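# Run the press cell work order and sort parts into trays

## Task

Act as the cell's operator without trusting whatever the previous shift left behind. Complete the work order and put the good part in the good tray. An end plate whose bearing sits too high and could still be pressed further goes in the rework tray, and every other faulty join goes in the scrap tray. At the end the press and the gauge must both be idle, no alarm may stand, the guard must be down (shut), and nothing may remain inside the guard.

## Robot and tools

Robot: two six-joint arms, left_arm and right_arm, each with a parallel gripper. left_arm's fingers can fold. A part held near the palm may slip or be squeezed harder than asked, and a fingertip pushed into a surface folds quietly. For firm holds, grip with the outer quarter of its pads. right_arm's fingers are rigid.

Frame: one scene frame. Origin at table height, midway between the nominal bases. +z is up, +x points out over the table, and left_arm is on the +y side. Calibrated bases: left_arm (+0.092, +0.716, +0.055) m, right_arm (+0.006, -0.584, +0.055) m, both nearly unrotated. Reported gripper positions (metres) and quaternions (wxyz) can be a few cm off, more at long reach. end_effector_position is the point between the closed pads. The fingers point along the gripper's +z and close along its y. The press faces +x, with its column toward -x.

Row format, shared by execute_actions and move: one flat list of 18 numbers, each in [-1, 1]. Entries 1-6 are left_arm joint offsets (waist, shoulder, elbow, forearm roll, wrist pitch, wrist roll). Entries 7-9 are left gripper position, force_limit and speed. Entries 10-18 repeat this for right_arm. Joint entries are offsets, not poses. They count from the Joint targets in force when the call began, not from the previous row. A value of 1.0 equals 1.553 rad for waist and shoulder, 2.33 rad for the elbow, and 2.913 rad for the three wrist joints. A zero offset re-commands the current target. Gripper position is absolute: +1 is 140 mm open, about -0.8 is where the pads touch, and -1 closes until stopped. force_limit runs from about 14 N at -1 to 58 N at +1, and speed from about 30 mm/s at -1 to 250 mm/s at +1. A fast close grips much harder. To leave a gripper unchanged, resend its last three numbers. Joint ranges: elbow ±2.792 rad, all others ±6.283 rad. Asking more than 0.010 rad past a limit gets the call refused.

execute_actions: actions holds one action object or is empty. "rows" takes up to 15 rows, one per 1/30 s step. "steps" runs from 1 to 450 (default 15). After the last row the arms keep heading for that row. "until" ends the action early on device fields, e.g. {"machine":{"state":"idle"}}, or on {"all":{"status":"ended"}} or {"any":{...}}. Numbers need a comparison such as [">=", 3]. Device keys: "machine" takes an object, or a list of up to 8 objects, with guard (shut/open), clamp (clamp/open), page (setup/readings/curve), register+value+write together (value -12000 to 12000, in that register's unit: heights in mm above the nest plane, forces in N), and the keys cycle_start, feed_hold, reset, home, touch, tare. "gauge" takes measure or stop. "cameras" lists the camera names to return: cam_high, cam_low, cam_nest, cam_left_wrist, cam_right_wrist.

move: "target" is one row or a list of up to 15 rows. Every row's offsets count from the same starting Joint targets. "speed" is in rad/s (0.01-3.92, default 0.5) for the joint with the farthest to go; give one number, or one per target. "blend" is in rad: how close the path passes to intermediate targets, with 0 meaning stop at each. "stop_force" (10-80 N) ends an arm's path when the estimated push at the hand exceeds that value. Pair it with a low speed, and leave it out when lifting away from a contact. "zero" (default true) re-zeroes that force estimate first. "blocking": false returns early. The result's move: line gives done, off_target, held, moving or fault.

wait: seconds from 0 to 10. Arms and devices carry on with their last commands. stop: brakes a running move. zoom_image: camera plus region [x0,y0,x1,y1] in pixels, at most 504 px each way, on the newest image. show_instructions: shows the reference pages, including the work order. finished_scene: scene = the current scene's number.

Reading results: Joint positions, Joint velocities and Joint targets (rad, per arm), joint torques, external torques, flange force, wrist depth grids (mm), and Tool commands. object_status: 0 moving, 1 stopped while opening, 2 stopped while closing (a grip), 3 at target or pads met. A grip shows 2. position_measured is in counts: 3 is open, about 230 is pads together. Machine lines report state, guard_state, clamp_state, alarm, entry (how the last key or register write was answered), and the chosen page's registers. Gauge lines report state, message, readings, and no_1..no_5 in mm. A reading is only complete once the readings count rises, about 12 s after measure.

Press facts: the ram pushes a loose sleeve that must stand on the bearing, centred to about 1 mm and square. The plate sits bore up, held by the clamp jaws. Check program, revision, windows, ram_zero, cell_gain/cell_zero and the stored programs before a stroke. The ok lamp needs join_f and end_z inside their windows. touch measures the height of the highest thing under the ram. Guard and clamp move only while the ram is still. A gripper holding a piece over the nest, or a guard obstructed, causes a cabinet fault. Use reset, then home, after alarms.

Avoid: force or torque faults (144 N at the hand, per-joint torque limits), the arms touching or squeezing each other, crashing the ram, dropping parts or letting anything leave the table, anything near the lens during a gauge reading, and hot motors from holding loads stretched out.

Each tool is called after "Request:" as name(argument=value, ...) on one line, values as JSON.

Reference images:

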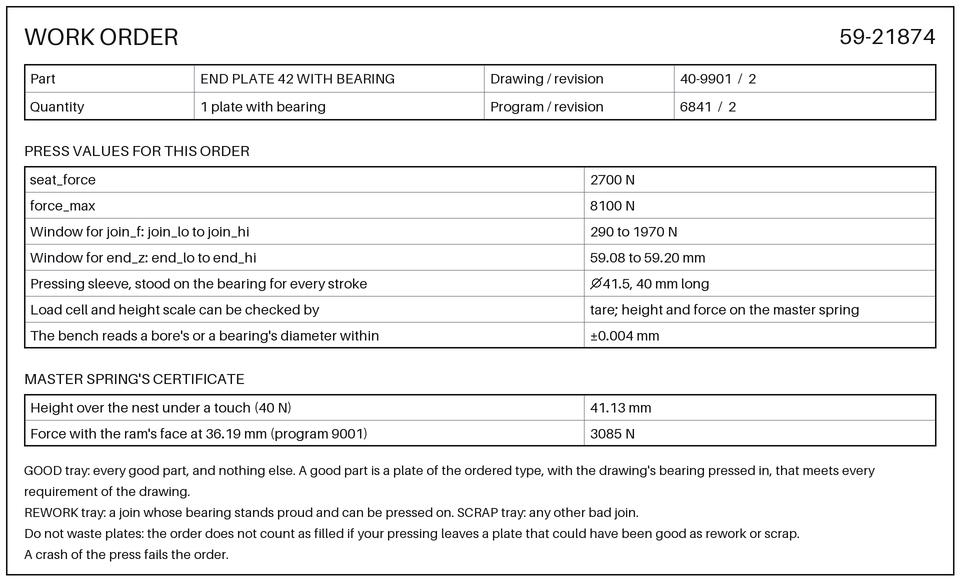

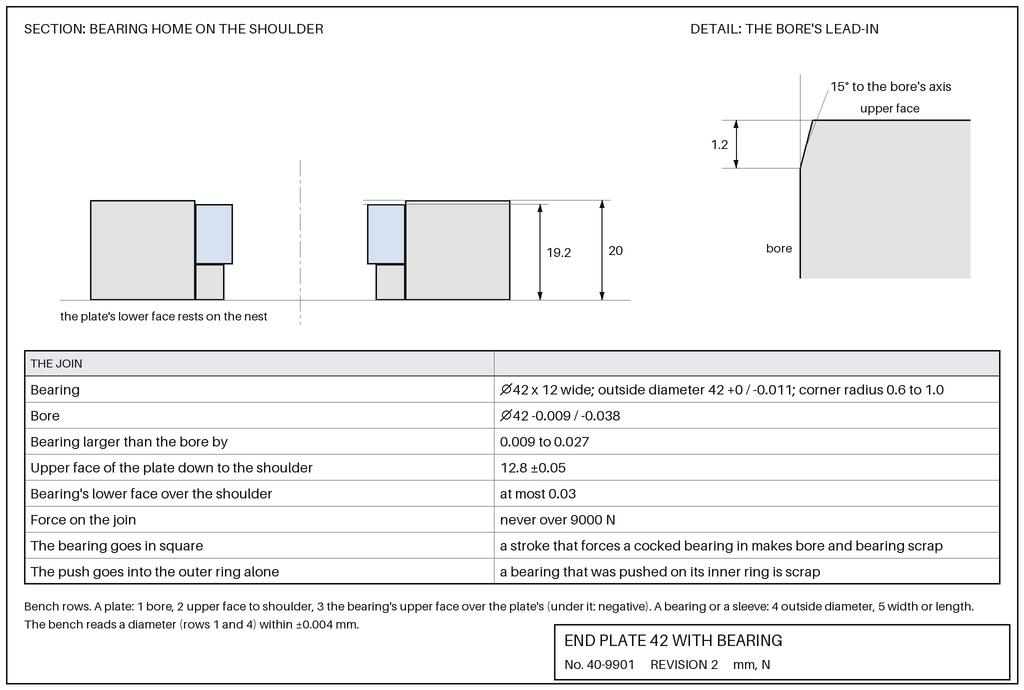

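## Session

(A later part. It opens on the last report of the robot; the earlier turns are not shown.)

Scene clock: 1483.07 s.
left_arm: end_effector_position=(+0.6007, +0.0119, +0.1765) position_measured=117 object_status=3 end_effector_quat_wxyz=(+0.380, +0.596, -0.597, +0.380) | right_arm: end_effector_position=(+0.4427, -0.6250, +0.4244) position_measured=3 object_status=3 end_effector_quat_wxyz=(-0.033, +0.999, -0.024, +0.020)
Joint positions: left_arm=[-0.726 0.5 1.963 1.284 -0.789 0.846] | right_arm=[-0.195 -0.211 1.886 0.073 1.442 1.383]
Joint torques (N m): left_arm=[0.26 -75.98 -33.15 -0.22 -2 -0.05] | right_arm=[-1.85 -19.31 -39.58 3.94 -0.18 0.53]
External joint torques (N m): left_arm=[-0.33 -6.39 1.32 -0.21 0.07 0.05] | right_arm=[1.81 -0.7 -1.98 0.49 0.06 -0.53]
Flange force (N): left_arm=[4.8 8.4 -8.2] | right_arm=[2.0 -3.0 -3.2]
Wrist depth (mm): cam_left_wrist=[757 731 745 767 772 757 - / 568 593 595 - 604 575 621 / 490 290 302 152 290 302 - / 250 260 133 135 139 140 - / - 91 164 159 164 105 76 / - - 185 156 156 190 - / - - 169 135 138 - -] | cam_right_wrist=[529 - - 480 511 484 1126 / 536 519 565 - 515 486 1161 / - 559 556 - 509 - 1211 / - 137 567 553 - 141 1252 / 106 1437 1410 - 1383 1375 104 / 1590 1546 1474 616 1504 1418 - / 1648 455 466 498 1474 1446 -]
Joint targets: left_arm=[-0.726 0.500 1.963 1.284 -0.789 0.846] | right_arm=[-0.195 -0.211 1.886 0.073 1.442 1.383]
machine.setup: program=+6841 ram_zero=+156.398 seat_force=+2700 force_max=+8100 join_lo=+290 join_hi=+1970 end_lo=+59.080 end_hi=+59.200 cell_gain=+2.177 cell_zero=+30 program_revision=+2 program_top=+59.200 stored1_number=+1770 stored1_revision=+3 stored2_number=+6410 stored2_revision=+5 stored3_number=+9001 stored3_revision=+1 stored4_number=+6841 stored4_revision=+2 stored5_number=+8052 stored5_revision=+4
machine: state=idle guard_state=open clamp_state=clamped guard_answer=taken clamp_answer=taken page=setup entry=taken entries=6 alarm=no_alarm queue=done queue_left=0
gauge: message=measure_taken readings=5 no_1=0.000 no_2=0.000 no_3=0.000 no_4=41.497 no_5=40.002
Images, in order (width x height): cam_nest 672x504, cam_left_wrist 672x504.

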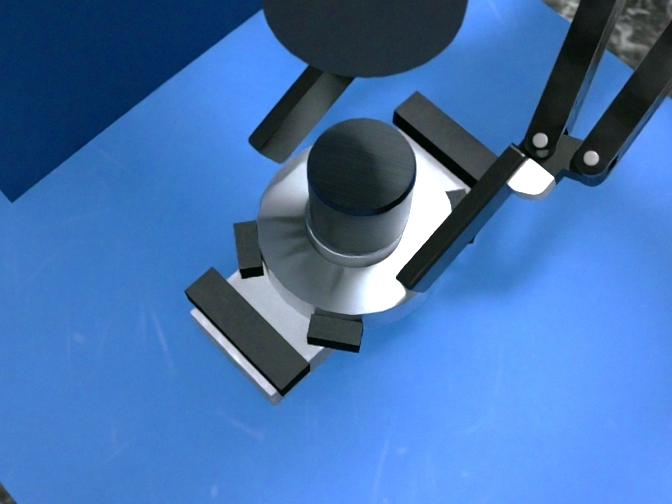

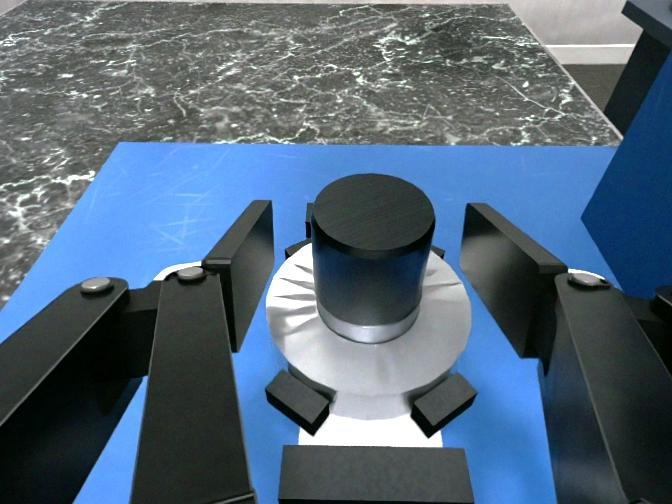

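Request:
execute_actions(actions=[{"rows":[[0,0,0,0,0,0,-1,0,-1,0,0,0,0,0,0,1,1,1]],"steps":60}])

Request:
move(target=[[0,-0.0017,-0.0003,0.0011,0.0003,-0.0016,-1,0,-1,0,0,0,0,0,0,1,1,1],[-0.00064,-0.0017,-0.0003,0.0011,0.0003,-0.0016,-1,0,-1,0,0,0,0,0,0,1,1,1]], speed=0.03)

Request:
move(target=[0,0.004,0.0007,-0.0026,-0.0008,0.0037,-1,0,-1,0,0,0,0,0,0,1,1,1], speed=0.01, stop_force=10, cameras=["cam_left_wrist","cam_nest"])

Request:
zoom_image(camera="cam_nest", region=[295, 190, 415, 280])

Scene clock: 1513.13 s.
left_arm: end_effector_position=(+0.6007, +0.0119, +0.1765) position_measured=170 object_status=2 end_effector_quat_wxyz=(+0.380, +0.596, -0.597, +0.380) | right_arm: end_effector_position=(+0.4427, -0.6250, +0.4244) position_measured=3 object_status=3 end_effector_quat_wxyz=(-0.033, +0.999, -0.024, +0.020)
Joint positions: left_arm=[-0.726 0.5 1.963 1.284 -0.789 0.846] | right_arm=[-0.195 -0.211 1.886 0.073 1.442 1.383]
Joint torques (N m): left_arm=[-2.55 -73.91 -32.84 -0.01 -1.94 -0.04] | right_arm=[-1.84 -19.01 -39.97 3.94 -0.18 0.52]
External joint torques (N m): left_arm=[2.51 -8.44 1.07 -0.43 0 0.04] | right_arm=[1.78 -0.79 -1.3 0.46 0.06 -0.52]
Flange force (N): left_arm=[5.2 7.2 -13.2] | right_arm=[1.0 -3.0 -2.1]
Wrist depth (mm): cam_left_wrist=[- 705 - - - - - / 557 - 554 - - - 214 / 466 300 302 146 293 292 - / 245 260 252 135 131 251 241 / - - - 159 160 91 91 / - 76 - 155 155 - 76 / - 69 - 138 138 - -] | cam_right_wrist=[- 504 511 493 481 485 1078 / - 501 509 534 - - 1072 / - - - - - 549 1252 / - 138 - - - 142 1259 / 106 1410 - - 1428 150 104 / 106 1484 1535 584 1437 1465 - / 1624 454 465 497 1546 1504 -]
Joint targets: left_arm=[-0.726 0.500 1.963 1.284 -0.789 0.846] | right_arm=[-0.195 -0.211 1.886 0.073 1.442 1.383]
machine.setup: program=+6841 ram_zero=+156.398 seat_force=+2700 force_max=+8100 join_lo=+290 join_hi=+1970 end_lo=+59.080 end_hi=+59.200 cell_gain=+2.177 cell_zero=+30 program_revision=+2 program_top=+59.200 stored1_number=+1770 stored1_revision=+3 stored2_number=+6410 stored2_revision=+5 stored3_number=+9001 stored3_revision=+1 stored4_number=+6841 stored4_revision=+2 stored5_number=+8052 stored5_revision=+4
machine: state=idle guard_state=open clamp_state=clamped guard_answer=taken clamp_answer=taken page=setup entry=taken entries=6 alarm=no_alarm queue=done queue_left=0
gauge: message=measure_taken readings=5 no_1=0.000 no_2=0.000 no_3=0.000 no_4=41.497 no_5=40.002

Scene clock: 1513.97 s.
left_arm: end_effector_position=(+0.6001, +0.0114, +0.1784) position_measured=170 object_status=2 end_effector_quat_wxyz=(+0.380, +0.596, -0.597, +0.380) | right_arm: end_effector_position=(+0.4427, -0.6250, +0.4244) position_measured=3 object_status=3 end_effector_quat_wxyz=(-0.033, +0.999, -0.024, +0.020)
Joint positions: left_arm=[-0.726 0.497 1.962 1.287 -0.788 0.841] | right_arm=[-0.195 -0.211 1.886 0.073 1.442 1.383]
Joint torques (N m): left_arm=[0.06 -79.32 -35.7 -0.86 -2.99 -0.06] | right_arm=[-1.2 -18.67 -39.67 3.96 -0.2 0.49]
External joint torques (N m): left_arm=[-0.1 -2.87 3.79 0.42 1.07 0.06] | right_arm=[1.16 -1.36 -1.88 0.48 0.08 -0.49]
Flange force (N): left_arm=[0.8 8.4 -6.9] | right_arm=[0.5 -1.7 -3.3]
Wrist depth (mm): cam_left_wrist=[- 801 - 835 - 2109 2338 / - - 530 - 531 - 2315 / - 304 303 152 293 292 - / 244 263 255 135 131 264 239 / - - - 160 161 91 91 / - 76 - 157 156 - 76 / - 69 - 140 140 - -] | cam_right_wrist=[507 - - 479 - 470 1099 / - - 521 531 526 - 1161 / - 558 560 - 530 - 1252 / - 136 - - - 141 1281 / 106 1410 1418 - 1401 1350 104 / 1556 1567 1546 576 1437 1465 - / 1567 454 473 496 1546 1535 -]
Joint targets: left_arm=[-0.727 0.497 1.962 1.287 -0.788 0.841] | right_arm=[-0.195 -0.211 1.886 0.073 1.442 1.383]
machine.setup: program=+6841 ram_zero=+156.398 seat_force=+2700 force_max=+8100 join_lo=+290 join_hi=+1970 end_lo=+59.080 end_hi=+59.200 cell_gain=+2.177 cell_zero=+30 program_revision=+2 program_top=+59.200 stored1_number=+1770 stored1_revision=+3 stored2_number=+6410 stored2_revision=+5 stored3_number=+9001 stored3_revision=+1 stored4_number=+6841 stored4_revision=+2 stored5_number=+8052 stored5_revision=+4
machine: state=idle guard_state=open clamp_state=clamped guard_answer=taken clamp_answer=taken page=setup entry=taken entries=6 alarm=no_alarm queue=done queue_left=0
gauge: message=measure_taken readings=5 no_1=0.000 no_2=0.000 no_3=0.000 no_4=41.497 no_5=40.002
move: done

Scene clock: 1515.10 s.
left_arm: end_effector_position=(+0.6000, +0.0113, +0.1763) position_measured=170 object_status=2 end_effector_quat_wxyz=(+0.380, +0.595, -0.597, +0.380) | right_arm: end_effector_position=(+0.4427, -0.6250, +0.4244) position_measured=3 object_status=3 end_effector_quat_wxyz=(-0.033, +0.999, -0.024, +0.020)
Joint positions: left_arm=[-0.727 0.5 1.963 1.283 -0.79 0.847] | right_arm=[-0.195 -0.211 1.886 0.073 1.442 1.383]
Joint torques (N m): left_arm=[-4.47 -67.48 -30.94 0.49 -0.46 -0.1] | right_arm=[-0.98 -19 -39.58 3.87 -0.19 0.49]
External joint torques (N m): left_arm=[4.44 -14.66 -0.67 -0.92 -1.46 0.1] | right_arm=[0.94 -0.99 -1.93 0.56 0.06 -0.49]
Flange force (N): left_arm=[9.7 8.1 -21.1] | right_arm=[1.1 -1.1 -3.3]
Wrist depth (mm): cam_left_wrist=[- - 814 - 762 2187 - / - - - - - - - / 481 291 303 152 302 300 221 / 245 260 251 135 131 261 230 / - - - 159 160 91 91 / - 76 - 156 155 - 76 / - 69 - 138 138 - -] | cam_right_wrist=[- - - - - - 1138 / - - - - - - 1161 / - - - - 531 527 1211 / 587 129 596 - 565 141 1281 / 106 1401 1428 - 1418 1401 104 / 1567 1342 1474 593 1428 1484 - / 1601 449 468 500 1504 1375 -]
Joint targets: left_arm=[-0.727 0.500 1.963 1.283 -0.790 0.847] | right_arm=[-0.195 -0.211 1.886 0.073 1.442 1.383]
machine.setup: program=+6841 ram_zero=+156.398 seat_force=+2700 force_max=+8100 join_lo=+290 join_hi=+1970 end_lo=+59.080 end_hi=+59.200 cell_gain=+2.177 cell_zero=+30 program_revision=+2 program_top=+59.200 stored1_number=+1770 stored1_revision=+3 stored2_number=+6410 stored2_revision=+5 stored3_number=+9001 stored3_revision=+1 stored4_number=+6841 stored4_revision=+2 stored5_number=+8052 stored5_revision=+4
machine: state=idle guard_state=open clamp_state=clamped guard_answer=taken clamp_answer=taken page=setup entry=taken entries=6 alarm=no_alarm queue=done queue_left=0
gauge: message=measure_taken readings=5 no_1=0.000 no_2=0.000 no_3=0.000 no_4=41.497 no_5=40.002
move: contact (left_arm)
Images, in order (width x height): cam_nest 672x504, cam_left_wrist 672x504.

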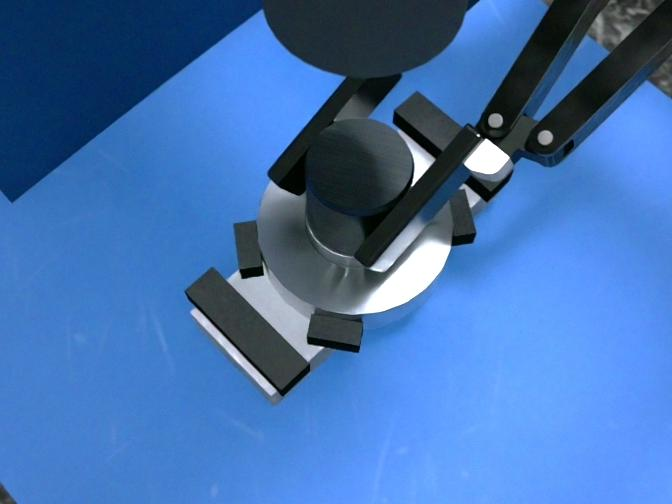

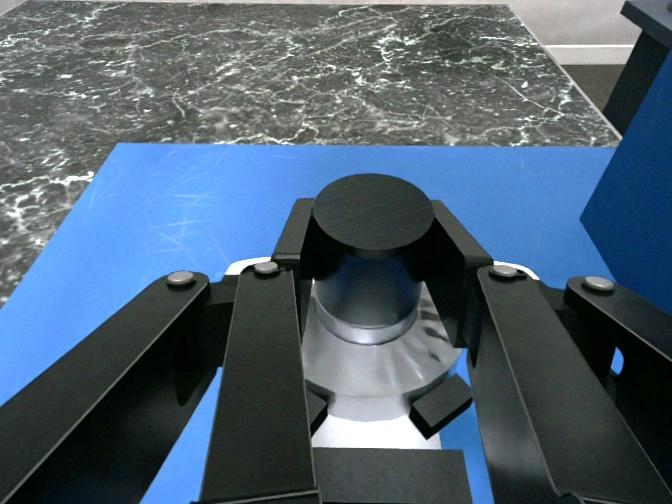

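Scaled by 4.200 from the camera's 672x504 image, which has a finer 960x720 frame.

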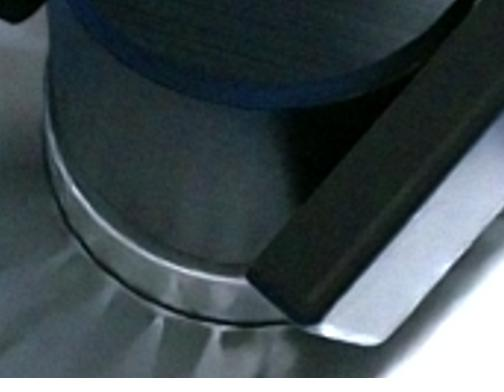

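Request:
execute_actions(actions=[{"rows":[[0,0,0,0,0,0,0.1,0,-1,0,0,0,0,0,0,1,1,1]],"steps":60}], cameras=["cam_left_wrist","cam_nest"])

Request:
zoom_image(camera="cam_nest", region=[295, 190, 415, 280])

Request:
zoom_image(camera="cam_left_wrist", region=[300, 260, 440, 360])

Scene clock: 1521.07 s.
left_arm: end_effector_position=(+0.6000, +0.0113, +0.1762) position_measured=117 object_status=3 end_effector_quat_wxyz=(+0.380, +0.595, -0.597, +0.380) | right_arm: end_effector_position=(+0.4427, -0.6250, +0.4244) position_measured=3 object_status=3 end_effector_quat_wxyz=(-0.033, +0.999, -0.024, +0.020)
Joint positions: left_arm=[-0.727 0.5 1.963 1.283 -0.79 0.847] | right_arm=[-0.195 -0.211 1.886 0.073 1.442 1.383]
Joint torques (N m): left_arm=[0.17 -75.63 -33.2 -0.26 -2.01 -0.05] | right_arm=[-0.62 -19.11 -39.83 3.94 -0.19 0.44]
External joint torques (N m): left_arm=[-0.28 -6.98 1.15 -0.17 0.07 0.05] | right_arm=[0.58 -0.74 -1.47 0.47 0.07 -0.44]
Flange force (N): left_arm=[5.5 8.5 -8.9] | right_arm=[0.8 -0.4 -2.6]
Wrist depth (mm): cam_left_wrist=[820 - 952 - - 790 - / - - - 561 - 580 613 / 475 288 301 151 290 302 291 / 259 259 133 135 154 140 - / - 91 168 160 168 105 75 / - - 185 155 155 190 - / - - 169 135 138 - -] | cam_right_wrist=[519 506 495 496 - - 1115 / 522 - - 515 497 519 1132 / - - 558 - 543 - 1218 / - 148 601 573 - 141 1252 / 106 1428 1418 765 1392 1367 104 / 1567 1546 1535 594 1484 1455 - / 1612 450 467 497 1546 1546 -]
Joint targets: left_arm=[-0.727 0.500 1.963 1.283 -0.790 0.847] | right_arm=[-0.195 -0.211 1.886 0.073 1.442 1.383]
machine.setup: program=+6841 ram_zero=+156.398 seat_force=+2700 force_max=+8100 join_lo=+290 join_hi=+1970 end_lo=+59.080 end_hi=+59.200 cell_gain=+2.177 cell_zero=+30 program_revision=+2 program_top=+59.200 stored1_number=+1770 stored1_revision=+3 stored2_number=+6410 stored2_revision=+5 stored3_number=+9001 stored3_revision=+1 stored4_number=+6841 stored4_revision=+2 stored5_number=+8052 stored5_revision=+4
machine: state=idle guard_state=open clamp_state=clamped guard_answer=taken clamp_answer=taken page=setup entry=taken entries=6 alarm=no_alarm queue=done queue_left=0
gauge: message=measure_taken readings=5 no_1=0.000 no_2=0.000 no_3=0.000 no_4=41.497 no_5=40.002
Images, in order (width x height): cam_nest 672x504, cam_left_wrist 672x504.

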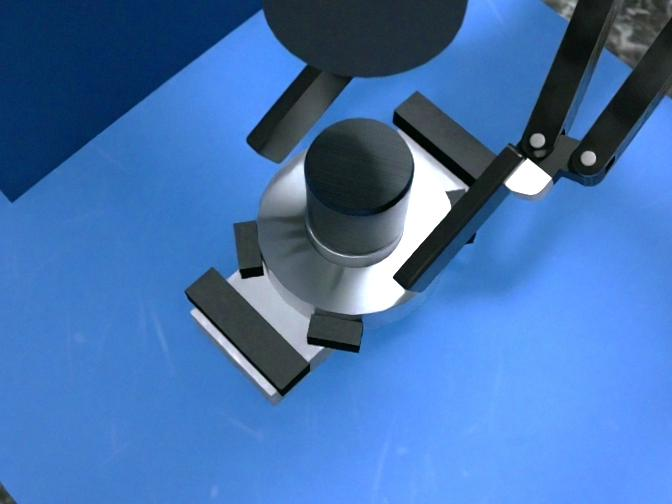

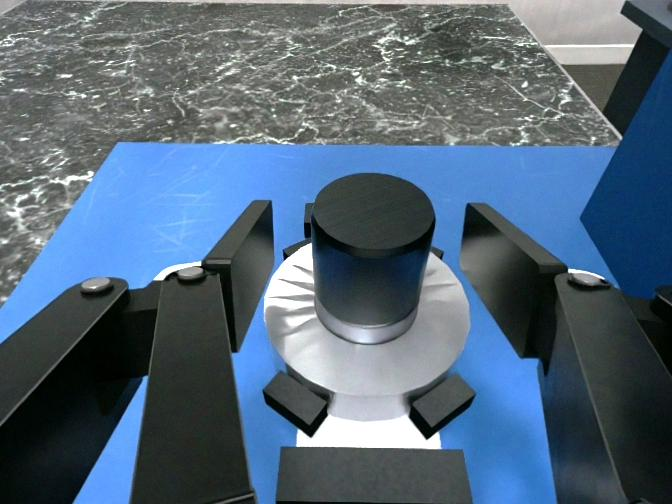

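Scaled by 4.200 from the camera's 672x504 image, which has a finer 960x720 frame.

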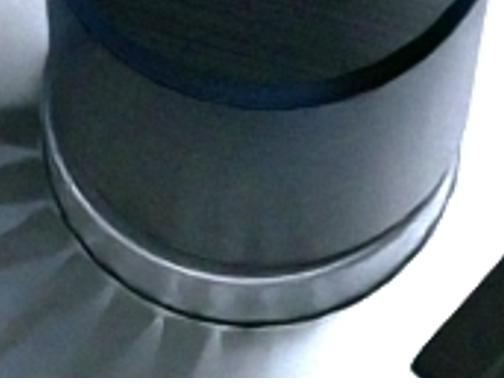

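Scaled by 3.600 from the camera's 672x504 image, which has a finer 960x720 frame.

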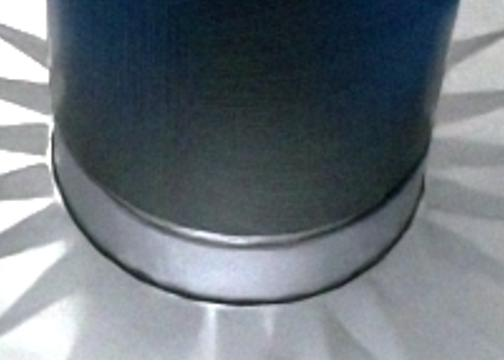

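Request:
move(target=[[0.1876,-0.1542,0.0694,0.1046,-0.0608,-0.0461,0.1,0,-1,0,0,0,0,0,0,1,1,1],[0.3023,-0.1956,0.0848,0.1524,-0.1041,-0.0536,0.1,0,-1,0,0,0,0,0,0,1,1,1]], speed=[0.2,0.4], blend=[0.05,0])

Request:
execute_actions(actions=[{"machine":[{"guard":"shut"},{"touch":true,"page":"readings"}],"steps":450,"until":{"machine":{"queue":["!=","running"]}}}], cameras=["cam_nest","cam_low"])

Scene clock: 1532.57 s.
left_arm: end_effector_position=(+0.5997, +0.3184, +0.2796) position_measured=117 object_status=3 end_effector_quat_wxyz=(+0.380, +0.597, -0.596, +0.380) | right_arm: end_effector_position=(+0.4427, -0.6250, +0.4244) position_measured=3 object_status=3 end_effector_quat_wxyz=(-0.033, +0.999, -0.024, +0.020)
Joint positions: left_arm=[-0.257 0.197 2.161 1.727 -1.093 0.691] | right_arm=[-0.195 -0.211 1.886 0.073 1.442 1.383]
Joint torques (N m): left_arm=[0.33 -49.21 -35.04 -1.94 -1.58 -0.13] | right_arm=[-0.97 -18.88 -39.74 3.87 -0.16 0.5]
External joint torques (N m): left_arm=[-0.45 -5.31 0.94 -0.3 -0.06 0.13] | right_arm=[0.92 -1.05 -1.74 0.56 0.04 -0.5]
Flange force (N): left_arm=[5.2 9.2 -3.1] | right_arm=[0.8 -1.1 -3.0]
Wrist depth (mm): cam_left_wrist=[2167 996 - - - - 301 / 814 937 - 447 569 - - / 620 - - 436 467 - 1711 / 520 - 133 395 382 123 1476 / - 91 381 413 390 105 76 / - - - 396 423 - - / - - - 370 - - -] | cam_right_wrist=[- 489 - - - - 1104 / - - - - - 512 1180 / 565 503 - - - - 1266 / - 148 606 648 - 150 1143 / 106 1375 1418 - 1392 1392 105 / 1525 1556 1446 602 1410 1446 - / - 454 470 495 609 1504 -]
Joint targets: left_arm=[-0.257 0.197 2.161 1.727 -1.093 0.691] | right_arm=[-0.195 -0.211 1.886 0.073 1.442 1.383]
machine.setup: program=+6841 ram_zero=+156.398 seat_force=+2700 force_max=+8100 join_lo=+290 join_hi=+1970 end_lo=+59.080 end_hi=+59.200 cell_gain=+2.177 cell_zero=+30 program_revision=+2 program_top=+59.200 stored1_number=+1770 stored1_revision=+3 stored2_number=+6410 stored2_revision=+5 stored3_number=+9001 stored3_revision=+1 stored4_number=+6841 stored4_revision=+2 stored5_number=+8052 stored5_revision=+4
machine: state=idle guard_state=open clamp_state=clamped guard_answer=taken clamp_answer=taken page=setup entry=taken entries=6 alarm=no_alarm queue=done queue_left=0
gauge: message=measure_taken readings=5 no_1=0.000 no_2=0.000 no_3=0.000 no_4=41.497 no_5=40.002
move: done

Scene clock: 1543.63 s.
left_arm: end_effector_position=(+0.5998, +0.3185, +0.2796) position_measured=117 object_status=3 end_effector_quat_wxyz=(+0.380, +0.597, -0.596, +0.380) | right_arm: end_effector_position=(+0.4427, -0.6250, +0.4244) position_measured=3 object_status=3 end_effector_quat_wxyz=(-0.033, +0.999, -0.024, +0.020)
Joint positions: left_arm=[-0.257 0.197 2.161 1.727 -1.093 0.691] | right_arm=[-0.195 -0.211 1.886 0.073 1.442 1.383]
Joint torques (N m): left_arm=[0.34 -49.55 -35.06 -1.98 -1.74 -0.08] | right_arm=[-0.97 -19.11 -39.45 3.98 -0.19 0.51]
External joint torques (N m): left_arm=[-0.42 -4.96 1.05 -0.26 0.1 0.08] | right_arm=[0.92 -0.74 -1.91 0.44 0.07 -0.51]
Flange force (N): left_arm=[4.8 9.0 -2.7] | right_arm=[1.5 -1.0 -3.2]
Wrist depth (mm): cam_left_wrist=[2386 - - 992 988 - 306 / - - 543 455 586 - 332 / - - 469 437 485 379 1762 / 534 394 133 396 382 140 1467 / - 91 368 397 394 104 75 / - - - 413 404 - - / - - - - 358 - -] | cam_right_wrist=[- - 512 - - - 1088 / - 515 532 - - - 1161 / 530 - 551 - 543 - 1238 / 535 134 - 556 1367 141 1273 / 106 1401 - - 1358 1383 104 / 1612 1525 1556 560 1437 - - / 1648 455 473 496 1567 1535 -]
Joint targets: left_arm=[-0.257 0.197 2.161 1.727 -1.093 0.691] | right_arm=[-0.195 -0.211 1.886 0.073 1.442 1.383]
Tool commands: left_gripper/position=+0.1 left_gripper/force_limit=+0.0 left_gripper/speed=-1.0 right_gripper/position=+1.0 right_gripper/force_limit=+1.0 right_gripper/speed=+1.0
machine.readings: force=+0 touch_z=+69.508 join_f=+2917 peak_f=+3092 end_z=+36.188 ok=+0 pos_z=+163.602 cycles=+2
machine: state=idle guard_state=shut clamp_state=clamped guard_answer=taken clamp_answer=taken page=readings entry=taken entries=7 alarm=no_alarm queue=done queue_left=0
gauge: message=measure_taken readings=5 no_1=0.000 no_2=0.000 no_3=0.000 no_4=41.497 no_5=40.002
Images, in order (width x height): cam_low 672x504, cam_nest 672x504.

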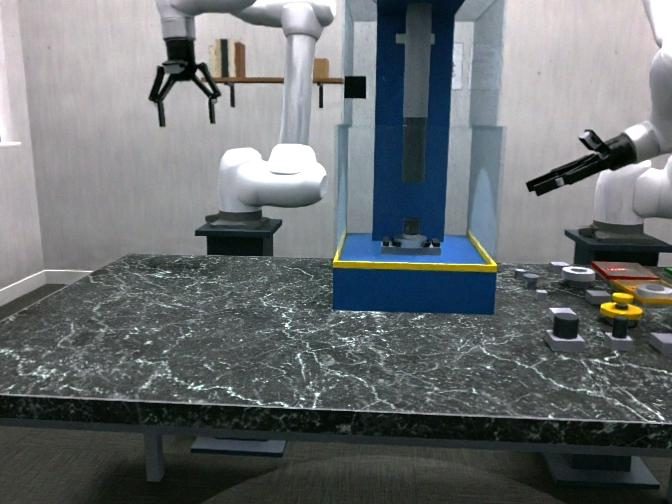

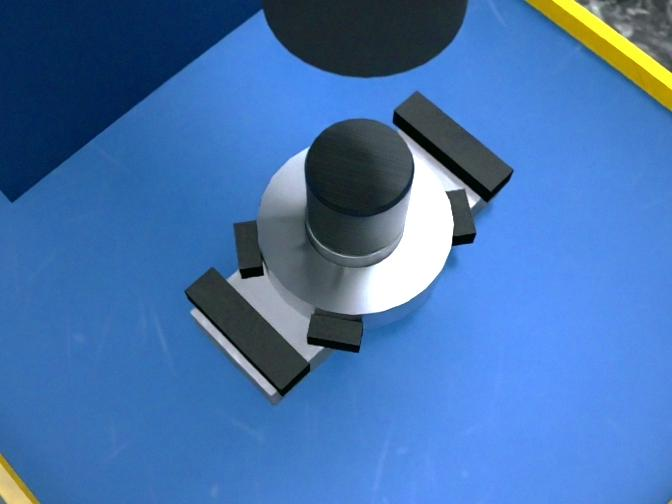

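Request:
execute_actions(actions=[{"machine":{"cycle_start":true},"steps":450,"until":{"machine":{"state":["!=","running"]}}}], cameras=["cam_nest"])

Request:
execute_actions(actions=[{"machine":{"page":"curve"},"steps":5}])

Scene clock: 1553.27 s.
left_arm: end_effector_position=(+0.5998, +0.3185, +0.2796) position_measured=117 object_status=3 end_effector_quat_wxyz=(+0.380, +0.597, -0.596, +0.380) | right_arm: end_effector_position=(+0.4427, -0.6250, +0.4244) position_measured=3 object_status=3 end_effector_quat_wxyz=(-0.033, +0.999, -0.024, +0.020)
Joint positions: left_arm=[-0.257 0.197 2.161 1.727 -1.093 0.691] | right_arm=[-0.195 -0.211 1.886 0.073 1.442 1.383]
Joint torques (N m): left_arm=[0.34 -49.95 -35.15 -1.94 -1.77 -0.12] | right_arm=[-1.42 -18.8 -39.75 3.94 -0.18 0.43]
External joint torques (N m): left_arm=[-0.37 -4.68 1.16 -0.3 0.12 0.12] | right_arm=[1.37 -1.08 -1.66 0.48 0.06 -0.44]
Flange force (N): left_arm=[4.3 8.8 -2.5] | right_arm=[0.8 -2.3 -2.8]
Wrist depth (mm): cam_left_wrist=[- - - 948 - 379 - / 782 729 - 487 582 - - / 658 660 475 438 492 - 1749 / - 394 133 394 380 136 415 / - 91 385 396 394 105 75 / - - 398 400 - - - / - - - 357 310 - -] | cam_right_wrist=[- 511 - - - 490 1115 / 555 - - - - 496 1155 / 576 572 549 - 566 - 1225 / - 148 579 - 1428 149 1281 / 106 147 1418 - 1410 1392 104 / 1525 1401 1465 584 1494 1455 - / 1612 458 470 495 1525 1567 -]
Joint targets: left_arm=[-0.257 0.197 2.161 1.727 -1.093 0.691] | right_arm=[-0.195 -0.211 1.886 0.073 1.442 1.383]
Tool commands: left_gripper/position=+0.1 left_gripper/force_limit=+0.0 left_gripper/speed=-1.0 right_gripper/position=+1.0 right_gripper/force_limit=+1.0 right_gripper/speed=+1.0
machine.readings: force=+0 touch_z=+69.508 join_f=+722 peak_f=+3070 end_z=+59.144 ok=+1 pos_z=+163.602 cycles=+3
machine: state=done guard_state=shut clamp_state=clamped guard_answer=taken clamp_answer=taken page=readings entry=taken entries=8 alarm=no_alarm queue=done queue_left=0
gauge: message=measure_taken readings=5 no_1=0.000 no_2=0.000 no_3=0.000 no_4=41.497 no_5=40.002
Images, in order (width x height): cam_nest 672x504.

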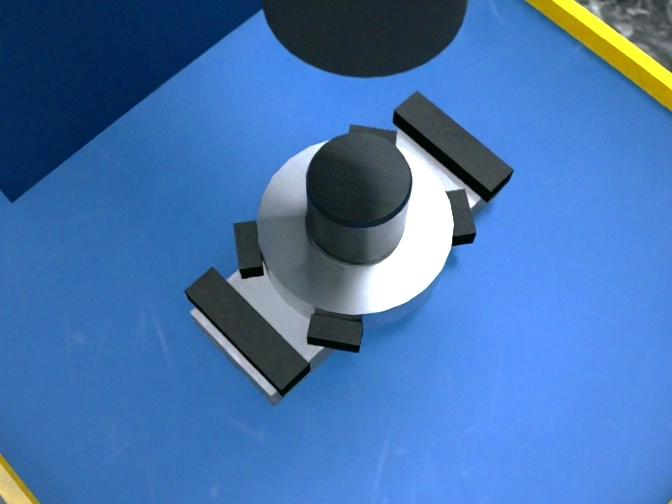

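Scene clock: 1553.63 s.
left_arm: end_effector_position=(+0.5998, +0.3185, +0.2796) position_measured=117 object_status=3 end_effector_quat_wxyz=(+0.380, +0.597, -0.596, +0.380) | right_arm: end_effector_position=(+0.4427, -0.6250, +0.4244) position_measured=3 object_status=3 end_effector_quat_wxyz=(-0.033, +0.999, -0.024, +0.020)
Joint positions: left_arm=[-0.257 0.197 2.161 1.727 -1.093 0.691] | right_arm=[-0.195 -0.211 1.886 0.073 1.442 1.383]
Joint torques (N m): left_arm=[0.67 -50.1 -35.24 -1.99 -1.71 -0.14] | right_arm=[-1.63 -19.02 -39.64 3.96 -0.17 0.48]
External joint torques (N m): left_arm=[-0.69 -4.68 1.04 -0.26 0.07 0.14] | right_arm=[1.57 -0.71 -1.58 0.43 0.05 -0.48]
Flange force (N): left_arm=[4.6 8.7 -2.0] | right_arm=[1.4 -2.6 -2.6]
Wrist depth (mm): cam_left_wrist=[2054 1022 - - - - - / - - 543 556 575 - - / 642 573 466 437 474 - 1874 / 537 527 133 392 380 123 1485 / - 91 383 394 393 105 75 / - - 403 411 402 - - / - - - - 370 - -] | cam_right_wrist=[- - 507 468 - 485 1110 / - - 555 531 - - 1155 / - - - 566 563 - 1218 / - 128 598 581 556 150 1266 / 106 1418 1437 - 1375 1428 104 / 1567 1504 1418 565 1474 1455 - / 1601 451 467 497 1556 1567 -]
Joint targets: left_arm=[-0.257 0.197 2.161 1.727 -1.093 0.691] | right_arm=[-0.195 -0.211 1.886 0.073 1.442 1.383]
Tool commands: left_gripper/position=+0.1 left_gripper/force_limit=+0.0 left_gripper/speed=-1.0 right_gripper/position=+1.0 right_gripper/force_limit=+1.0 right_gripper/speed=+1.0
machine.curve: curve1_z=+71.200 curve1_f=+1 curve2_z=+69.486 curve2_f=+51 curve3_z=+67.771 curve3_f=+169 curve4_z=+66.057 curve4_f=+282 curve5_z=+64.343 curve5_f=+399 curve6_z=+62.629 curve6_f=+502 curve7_z=+60.914 curve7_f=+614 curve8_z=+59.200 curve8_f=+823
machine: state=done guard_state=shut clamp_state=clamped guard_answer=taken clamp_answer=taken page=curve entry=taken entries=8 alarm=no_alarm queue=done queue_left=0
gauge: message=measure_taken readings=5 no_1=0.000 no_2=0.000 no_3=0.000 no_4=41.497 no_5=40.002

Request:
execute_actions(actions=[{"machine":[{"guard":"open"}],"steps":120,"until":{"machine":{"guard_state":"open"}}}])

Request:
move(target=[[-0.1151,0.041,-0.0156,-0.0479,0.0432,0.0074,0.1,0,-1,0,0,0,0,0,0,1,1,1],[-0.3026,0.2016,-0.0839,-0.1565,0.1028,0.0594,0.1,0,-1,0,0,0,0,0,0,1,1,1]], speed=[0.4,0.2], blend=[0.05,0], cameras=["cam_left_wrist","cam_nest"])

Request:
execute_actions(actions=[{"rows":[[0,0,0,0,0,0,-1,0,-1,0,0,0,0,0,0,1,1,1]],"steps":70}], cameras=["cam_left_wrist"])

Scene clock: 1571.30 s.
left_arm: end_effector_position=(+0.5998, +0.3185, +0.2796) position_measured=117 object_status=3 end_effector_quat_wxyz=(+0.380, +0.597, -0.596, +0.380) | right_arm: end_effector_position=(+0.4427, -0.6250, +0.4244) position_measured=3 object_status=3 end_effector_quat_wxyz=(-0.033, +0.999, -0.024, +0.020)
Joint positions: left_arm=[-0.257 0.197 2.161 1.727 -1.093 0.691] | right_arm=[-0.195 -0.211 1.886 0.073 1.442 1.383]
Joint torques (N m): left_arm=[0.2 -49.64 -34.96 -1.98 -1.72 -0.15] | right_arm=[-1.44 -19.23 -39.67 3.97 -0.16 0.46]
External joint torques (N m): left_arm=[-0.29 -4.71 0.98 -0.26 0.08 0.15] | right_arm=[1.39 -0.54 -1.63 0.45 0.04 -0.47]
Flange force (N): left_arm=[4.3 8.5 -2.7] | right_arm=[1.7 -2.2 -2.6]
Wrist depth (mm): cam_left_wrist=[- 996 1125 1152 - 330 - / - 803 521 537 - 335 - / 580 613 472 433 471 - 1640 / - 542 133 396 383 136 1629 / - 91 382 393 - 105 75 / - - - - - - - / - - - - - - -] | cam_right_wrist=[529 499 - - - - 1110 / - 558 530 501 - - 1192 / 555 - - 552 - 549 1231 / - 128 - 556 - 150 1281 / 106 1446 1446 - - 1375 104 / - 1525 1474 547 1437 1437 - / 1612 456 467 497 565 1535 -]
Joint targets: left_arm=[-0.257 0.197 2.161 1.727 -1.093 0.691] | right_arm=[-0.195 -0.211 1.886 0.073 1.442 1.383]
Tool commands: left_gripper/position=+0.1 left_gripper/force_limit=+0.0 left_gripper/speed=-1.0 right_gripper/position=+1.0 right_gripper/force_limit=+1.0 right_gripper/speed=+1.0
machine.curve: curve1_z=+71.200 curve1_f=+1 curve2_z=+69.486 curve2_f=+51 curve3_z=+67.771 curve3_f=+169 curve4_z=+66.057 curve4_f=+282 curve5_z=+64.343 curve5_f=+399 curve6_z=+62.629 curve6_f=+502 curve7_z=+60.914 curve7_f=+614 curve8_z=+59.200 curve8_f=+823
machine: state=done guard_state=open clamp_state=clamped guard_answer=taken clamp_answer=taken page=curve entry=taken entries=8 alarm=no_alarm queue=running queue_left=0
gauge: message=measure_taken readings=5 no_1=0.000 no_2=0.000 no_3=0.000 no_4=41.497 no_5=40.002

Scene clock: 1573.73 s.
left_arm: end_effector_position=(+0.5999, +0.0110, +0.1698) position_measured=117 object_status=3 end_effector_quat_wxyz=(+0.380, +0.595, -0.597, +0.381) | right_arm: end_effector_position=(+0.4427, -0.6250, +0.4244) position_measured=3 object_status=3 end_effector_quat_wxyz=(-0.033, +0.999, -0.024, +0.020)
Joint positions: left_arm=[-0.727 0.51 1.965 1.271 -0.794 0.864] | right_arm=[-0.195 -0.211 1.886 0.073 1.442 1.383]
Joint torques (N m): left_arm=[-0.09 -76.85 -32.95 -0.19 -2.07 -0.11] | right_arm=[-1.21 -18.87 -39.69 3.92 -0.15 0.51]
External joint torques (N m): left_arm=[0.12 -6.15 1.48 -0.21 0.12 0.11] | right_arm=[1.2 -1.12 -1.73 0.5 0.03 -0.51]
Flange force (N): left_arm=[4.3 8.0 -8.6] | right_arm=[0.7 -1.7 -2.9]
Wrist depth (mm): cam_left_wrist=[736 - 736 736 660 743 - / - - 566 - - - - / 438 290 291 289 290 290 - / 243 250 133 137 141 140 235 / - 91 156 152 161 105 75 / - - 174 148 151 179 - / - - - 129 135 156 -] | cam_right_wrist=[- - - - 504 - 1121 / - 537 - - - 495 1161 / - 543 - - - - 1218 / - 136 596 - - 140 1252 / 106 1410 1401 - 1410 1418 104 / 1567 1525 1504 588 1437 1428 - / 1624 456 467 500 1514 1822 -]
Joint targets: left_arm=[-0.727 0.510 1.965 1.271 -0.794 0.864] | right_arm=[-0.195 -0.211 1.886 0.073 1.442 1.383]
machine.curve: curve1_z=+71.200 curve1_f=+1 curve2_z=+69.486 curve2_f=+51 curve3_z=+67.771 curve3_f=+169 curve4_z=+66.057 curve4_f=+282 curve5_z=+64.343 curve5_f=+399 curve6_z=+62.629 curve6_f=+502 curve7_z=+60.914 curve7_f=+614 curve8_z=+59.200 curve8_f=+823
machine: state=done guard_state=open clamp_state=clamped guard_answer=taken clamp_answer=taken page=curve entry=taken entries=8 alarm=no_alarm queue=done queue_left=0
gauge: message=measure_taken readings=5 no_1=0.000 no_2=0.000 no_3=0.000 no_4=41.497 no_5=40.002
move: done
Images, in order (width x height): cam_nest 672x504, cam_left_wrist 672x504.

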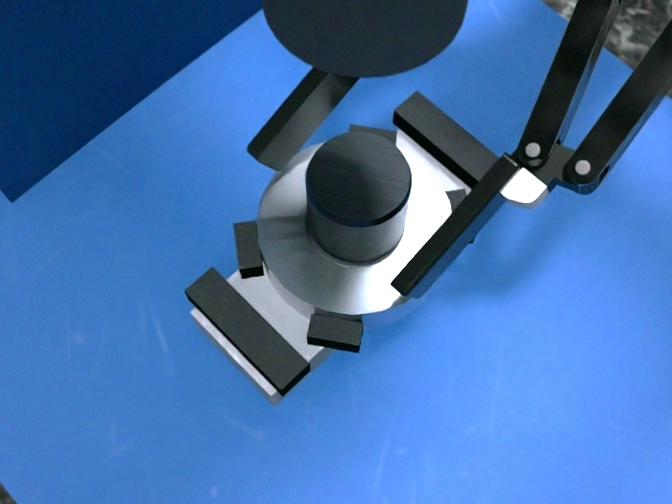

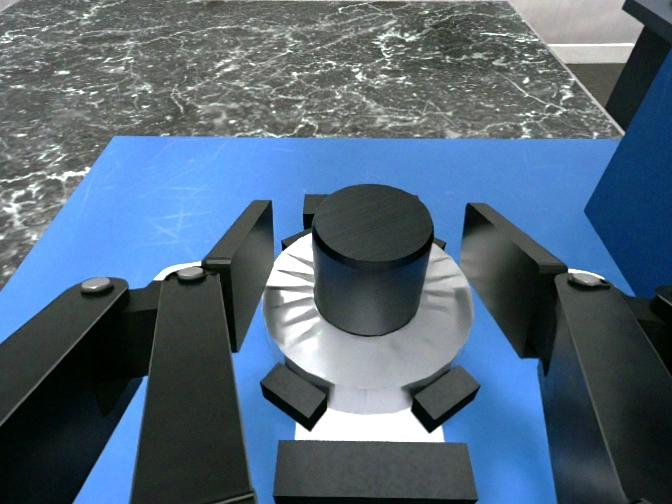

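Scene clock: 1576.27 s.
left_arm: end_effector_position=(+0.5998, +0.0109, +0.1698) position_measured=170 object_status=2 end_effector_quat_wxyz=(+0.380, +0.595, -0.597, +0.381) | right_arm: end_effector_position=(+0.4427, -0.6250, +0.4244) position_measured=3 object_status=3 end_effector_quat_wxyz=(-0.033, +0.999, -0.024, +0.020)
Joint positions: left_arm=[-0.727 0.51 1.965 1.271 -0.794 0.864] | right_arm=[-0.195 -0.211 1.886 0.073 1.442 1.383]
Joint torques (N m): left_arm=[-2.33 -72.89 -32.65 -0.01 -1.3 -0.1] | right_arm=[-0.69 -19.16 -39.78 3.96 -0.17 0.49]
External joint torques (N m): left_arm=[2.28 -9.91 1.16 -0.39 -0.66 0.1] | right_arm=[0.62 -0.6 -1.6 0.46 0.05 -0.49]
Flange force (N): left_arm=[6.3 8.5 -15.2] | right_arm=[1.2 -0.3 -2.7]
Wrist depth (mm): cam_left_wrist=[736 - 812 - - 2338 - / 596 579 - - 576 - - / - 279 275 298 290 290 231 / 242 251 252 135 135 251 236 / - - - 152 152 91 91 / - 76 - 147 148 - 76 / - 69 - 132 135 - -] | cam_right_wrist=[- - - 490 493 - 1115 / - - - - - - 1173 / - - - - - - 1225 / - 127 - - 579 150 1266 / 106 1612 1446 - 1418 1367 104 / 1556 1418 1504 584 1514 1465 - / 1624 459 466 494 1494 1418 -]
Joint targets: left_arm=[-0.727 0.510 1.965 1.271 -0.794 0.864] | right_arm=[-0.195 -0.211 1.886 0.073 1.442 1.383]
machine.curve: curve1_z=+71.200 curve1_f=+1 curve2_z=+69.486 curve2_f=+51 curve3_z=+67.771 curve3_f=+169 curve4_z=+66.057 curve4_f=+282 curve5_z=+64.343 curve5_f=+399 curve6_z=+62.629 curve6_f=+502 curve7_z=+60.914 curve7_f=+614 curve8_z=+59.200 curve8_f=+823
machine: state=done guard_state=open clamp_state=clamped guard_answer=taken clamp_answer=taken page=curve entry=taken entries=8 alarm=no_alarm queue=done queue_left=0
gauge: message=measure_taken readings=5 no_1=0.000 no_2=0.000 no_3=0.000 no_4=41.497 no_5=40.002
Images, in order (width x height): cam_left_wrist 672x504.

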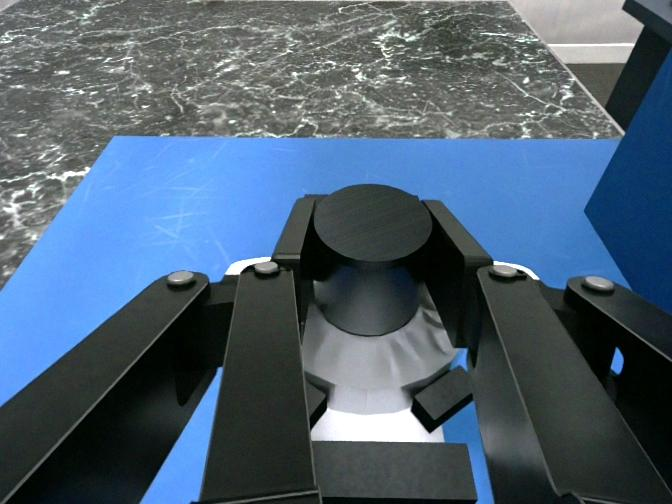

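Request:
move(target=[[0.0012,-0.0191,-0.0024,0.0122,0.0039,-0.0176,-1,0,-1,0,0,0,0,0,0,1,1,1],[0.1876,-0.1606,0.0685,0.1087,-0.0595,-0.0519,-1,0,-1,0,0,0,0,0,0,1,1,1],[0.5117,0.0354,0.0737,0.1915,-0.1422,0.0807,-1,0,-1,0,0,0,0,0,0,1,1,1]], speed=[0.08,0.3,0.5], blend=[0.01,0.05,0], cameras=["cam_left_wrist"])

Request:
move(target=[0,0.0453,-0.0001,-0.0091,0.0058,0.0251,-1,0,-1,0,0,0,0,0,0,1,1,1], speed=0.025, stop_force=10, cameras=["cam_left_wrist","cam_nest"])

Scene clock: 1592.57 s.
left_arm: end_effector_position=(+0.6576, +0.4894, +0.0853) position_measured=170 object_status=2 end_effector_quat_wxyz=(+0.380, +0.597, -0.596, +0.380) | right_arm: end_effector_position=(+0.4427, -0.6250, +0.4244) position_measured=3 object_status=3 end_effector_quat_wxyz=(-0.033, +0.999, -0.024, +0.020)
Joint positions: left_arm=[0.068 0.565 2.137 1.829 -1.208 1.099] | right_arm=[-0.195 -0.211 1.886 0.073 1.442 1.383]
Joint torques (N m): left_arm=[0.61 -75.64 -24.48 -1.83 -3.59 -0.09] | right_arm=[-1.43 -19.26 -39.72 3.92 -0.11 0.51]
External joint torques (N m): left_arm=[-0.78 -2.62 2.43 0.25 1.3 0.09] | right_arm=[1.38 -0.65 -1.77 0.51 -0.01 -0.51]
Flange force (N): left_arm=[4.6 7.1 1.0] | right_arm=[1.7 -2.0 -2.8]
Wrist depth (mm): cam_left_wrist=[- 429 374 378 375 378 373 / 371 412 410 400 - 396 407 / 325 296 - 154 - 299 308 / 209 271 272 136 132 - 213 / - - - 152 146 91 93 / - 76 - - 198 - 76 / - 69 - - - - -] | cam_right_wrist=[- - - - - - 1115 / - - - - - 529 1161 / - - - - - - 1205 / - 127 - - 1281 149 1281 / 106 1455 1437 - 1514 1383 104 / 1567 1514 1455 565 1504 1465 - / 1624 454 467 498 1535 1556 -]
Joint targets: left_arm=[0.068 0.565 2.137 1.829 -1.208 1.099] | right_arm=[-0.195 -0.211 1.886 0.073 1.442 1.383]
machine.curve: curve1_z=+71.200 curve1_f=+1 curve2_z=+69.486 curve2_f=+51 curve3_z=+67.771 curve3_f=+169 curve4_z=+66.057 curve4_f=+282 curve5_z=+64.343 curve5_f=+399 curve6_z=+62.629 curve6_f=+502 curve7_z=+60.914 curve7_f=+614 curve8_z=+59.200 curve8_f=+823
machine: state=done guard_state=open clamp_state=clamped guard_answer=taken clamp_answer=taken page=curve entry=taken entries=8 alarm=no_alarm queue=done queue_left=0
gauge: message=measure_taken readings=5 no_1=0.000 no_2=0.000 no_3=0.000 no_4=41.497 no_5=40.002
move: done
Images, in order (width x height): cam_left_wrist 672x504.

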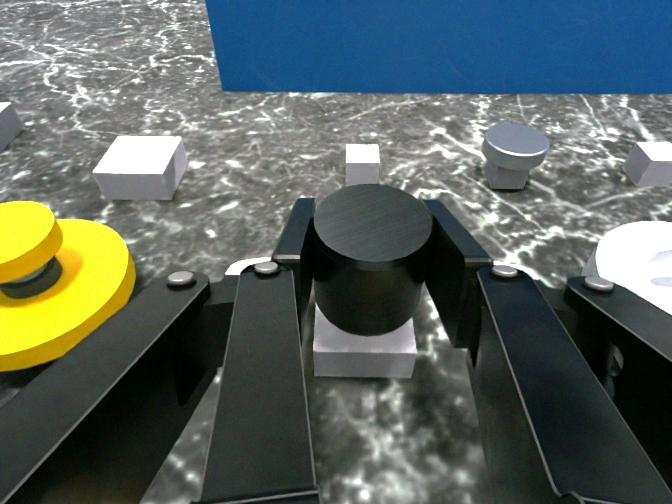

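Scene clock: 1595.60 s.
left_arm: end_effector_position=(+0.6578, +0.4895, +0.0522) position_measured=170 object_status=2 end_effector_quat_wxyz=(+0.380, +0.597, -0.596, +0.380) | right_arm: end_effector_position=(+0.4427, -0.6250, +0.4244) position_measured=3 object_status=3 end_effector_quat_wxyz=(-0.033, +0.999, -0.024, +0.020)
Joint positions: left_arm=[0.068 0.623 2.137 1.807 -1.194 1.159] | right_arm=[-0.195 -0.211 1.886 0.073 1.442 1.383]
Joint torques (N m): left_arm=[-3.28 -65.25 -22.55 -1.74 3.53 -0.2] | right_arm=[-0.82 -18.9 -39.74 3.86 -0.2 0.48]
External joint torques (N m): left_arm=[3.18 -16.04 2.93 0.41 -5.9 0.2] | right_arm=[0.77 -0.98 -1.67 0.56 0.07 -0.48]
Flange force (N): left_arm=[24.6 16.1 -20.2] | right_arm=[0.7 -0.8 -2.9]
Wrist depth (mm): cam_left_wrist=[- 429 379 370 380 374 375 / 296 279 - 324 308 271 321 / 204 - 252 262 263 - 191 / 177 - 121 135 132 - 172 / - - - 145 146 91 93 / - 76 - - - - 76 / - 69 - - - - -] | cam_right_wrist=[- - - - - 477 1121 / - - - 526 - - 1155 / - - - - - - 1218 / 541 129 - - - 141 1296 / 106 1392 1465 - 1383 1383 104 / 1578 1567 1601 567 1578 1437 - / 1612 456 471 499 1428 1514 -]
Joint targets: left_arm=[0.068 0.623 2.137 1.807 -1.194 1.159] | right_arm=[-0.195 -0.211 1.886 0.073 1.442 1.383]
machine.curve: curve1_z=+71.200 curve1_f=+1 curve2_z=+69.486 curve2_f=+51 curve3_z=+67.771 curve3_f=+169 curve4_z=+66.057 curve4_f=+282 curve5_z=+64.343 curve5_f=+399 curve6_z=+62.629 curve6_f=+502 curve7_z=+60.914 curve7_f=+614 curve8_z=+59.200 curve8_f=+823
machine: state=done guard_state=open clamp_state=clamped guard_answer=taken clamp_answer=taken page=curve entry=taken entries=8 alarm=no_alarm queue=done queue_left=0
gauge: message=measure_taken readings=5 no_1=0.000 no_2=0.000 no_3=0.000 no_4=41.497 no_5=40.002
move: contact (left_arm); left_arm: the wrist roll is farthest, 0.013 rad from its target
Images, in order (width x height): cam_nest 672x504, cam_left_wrist 672x504.

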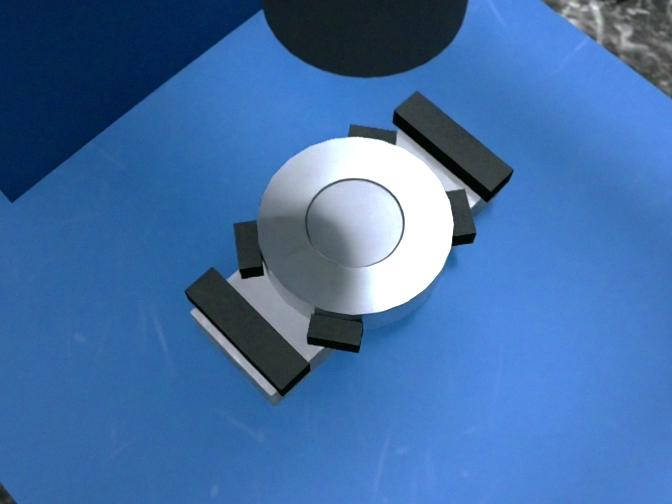

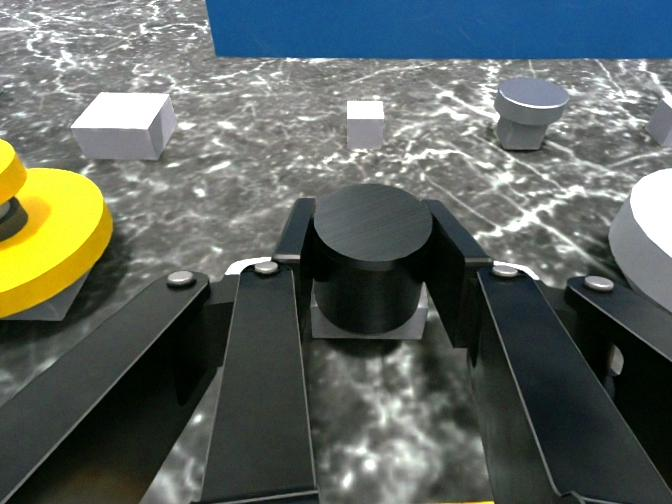

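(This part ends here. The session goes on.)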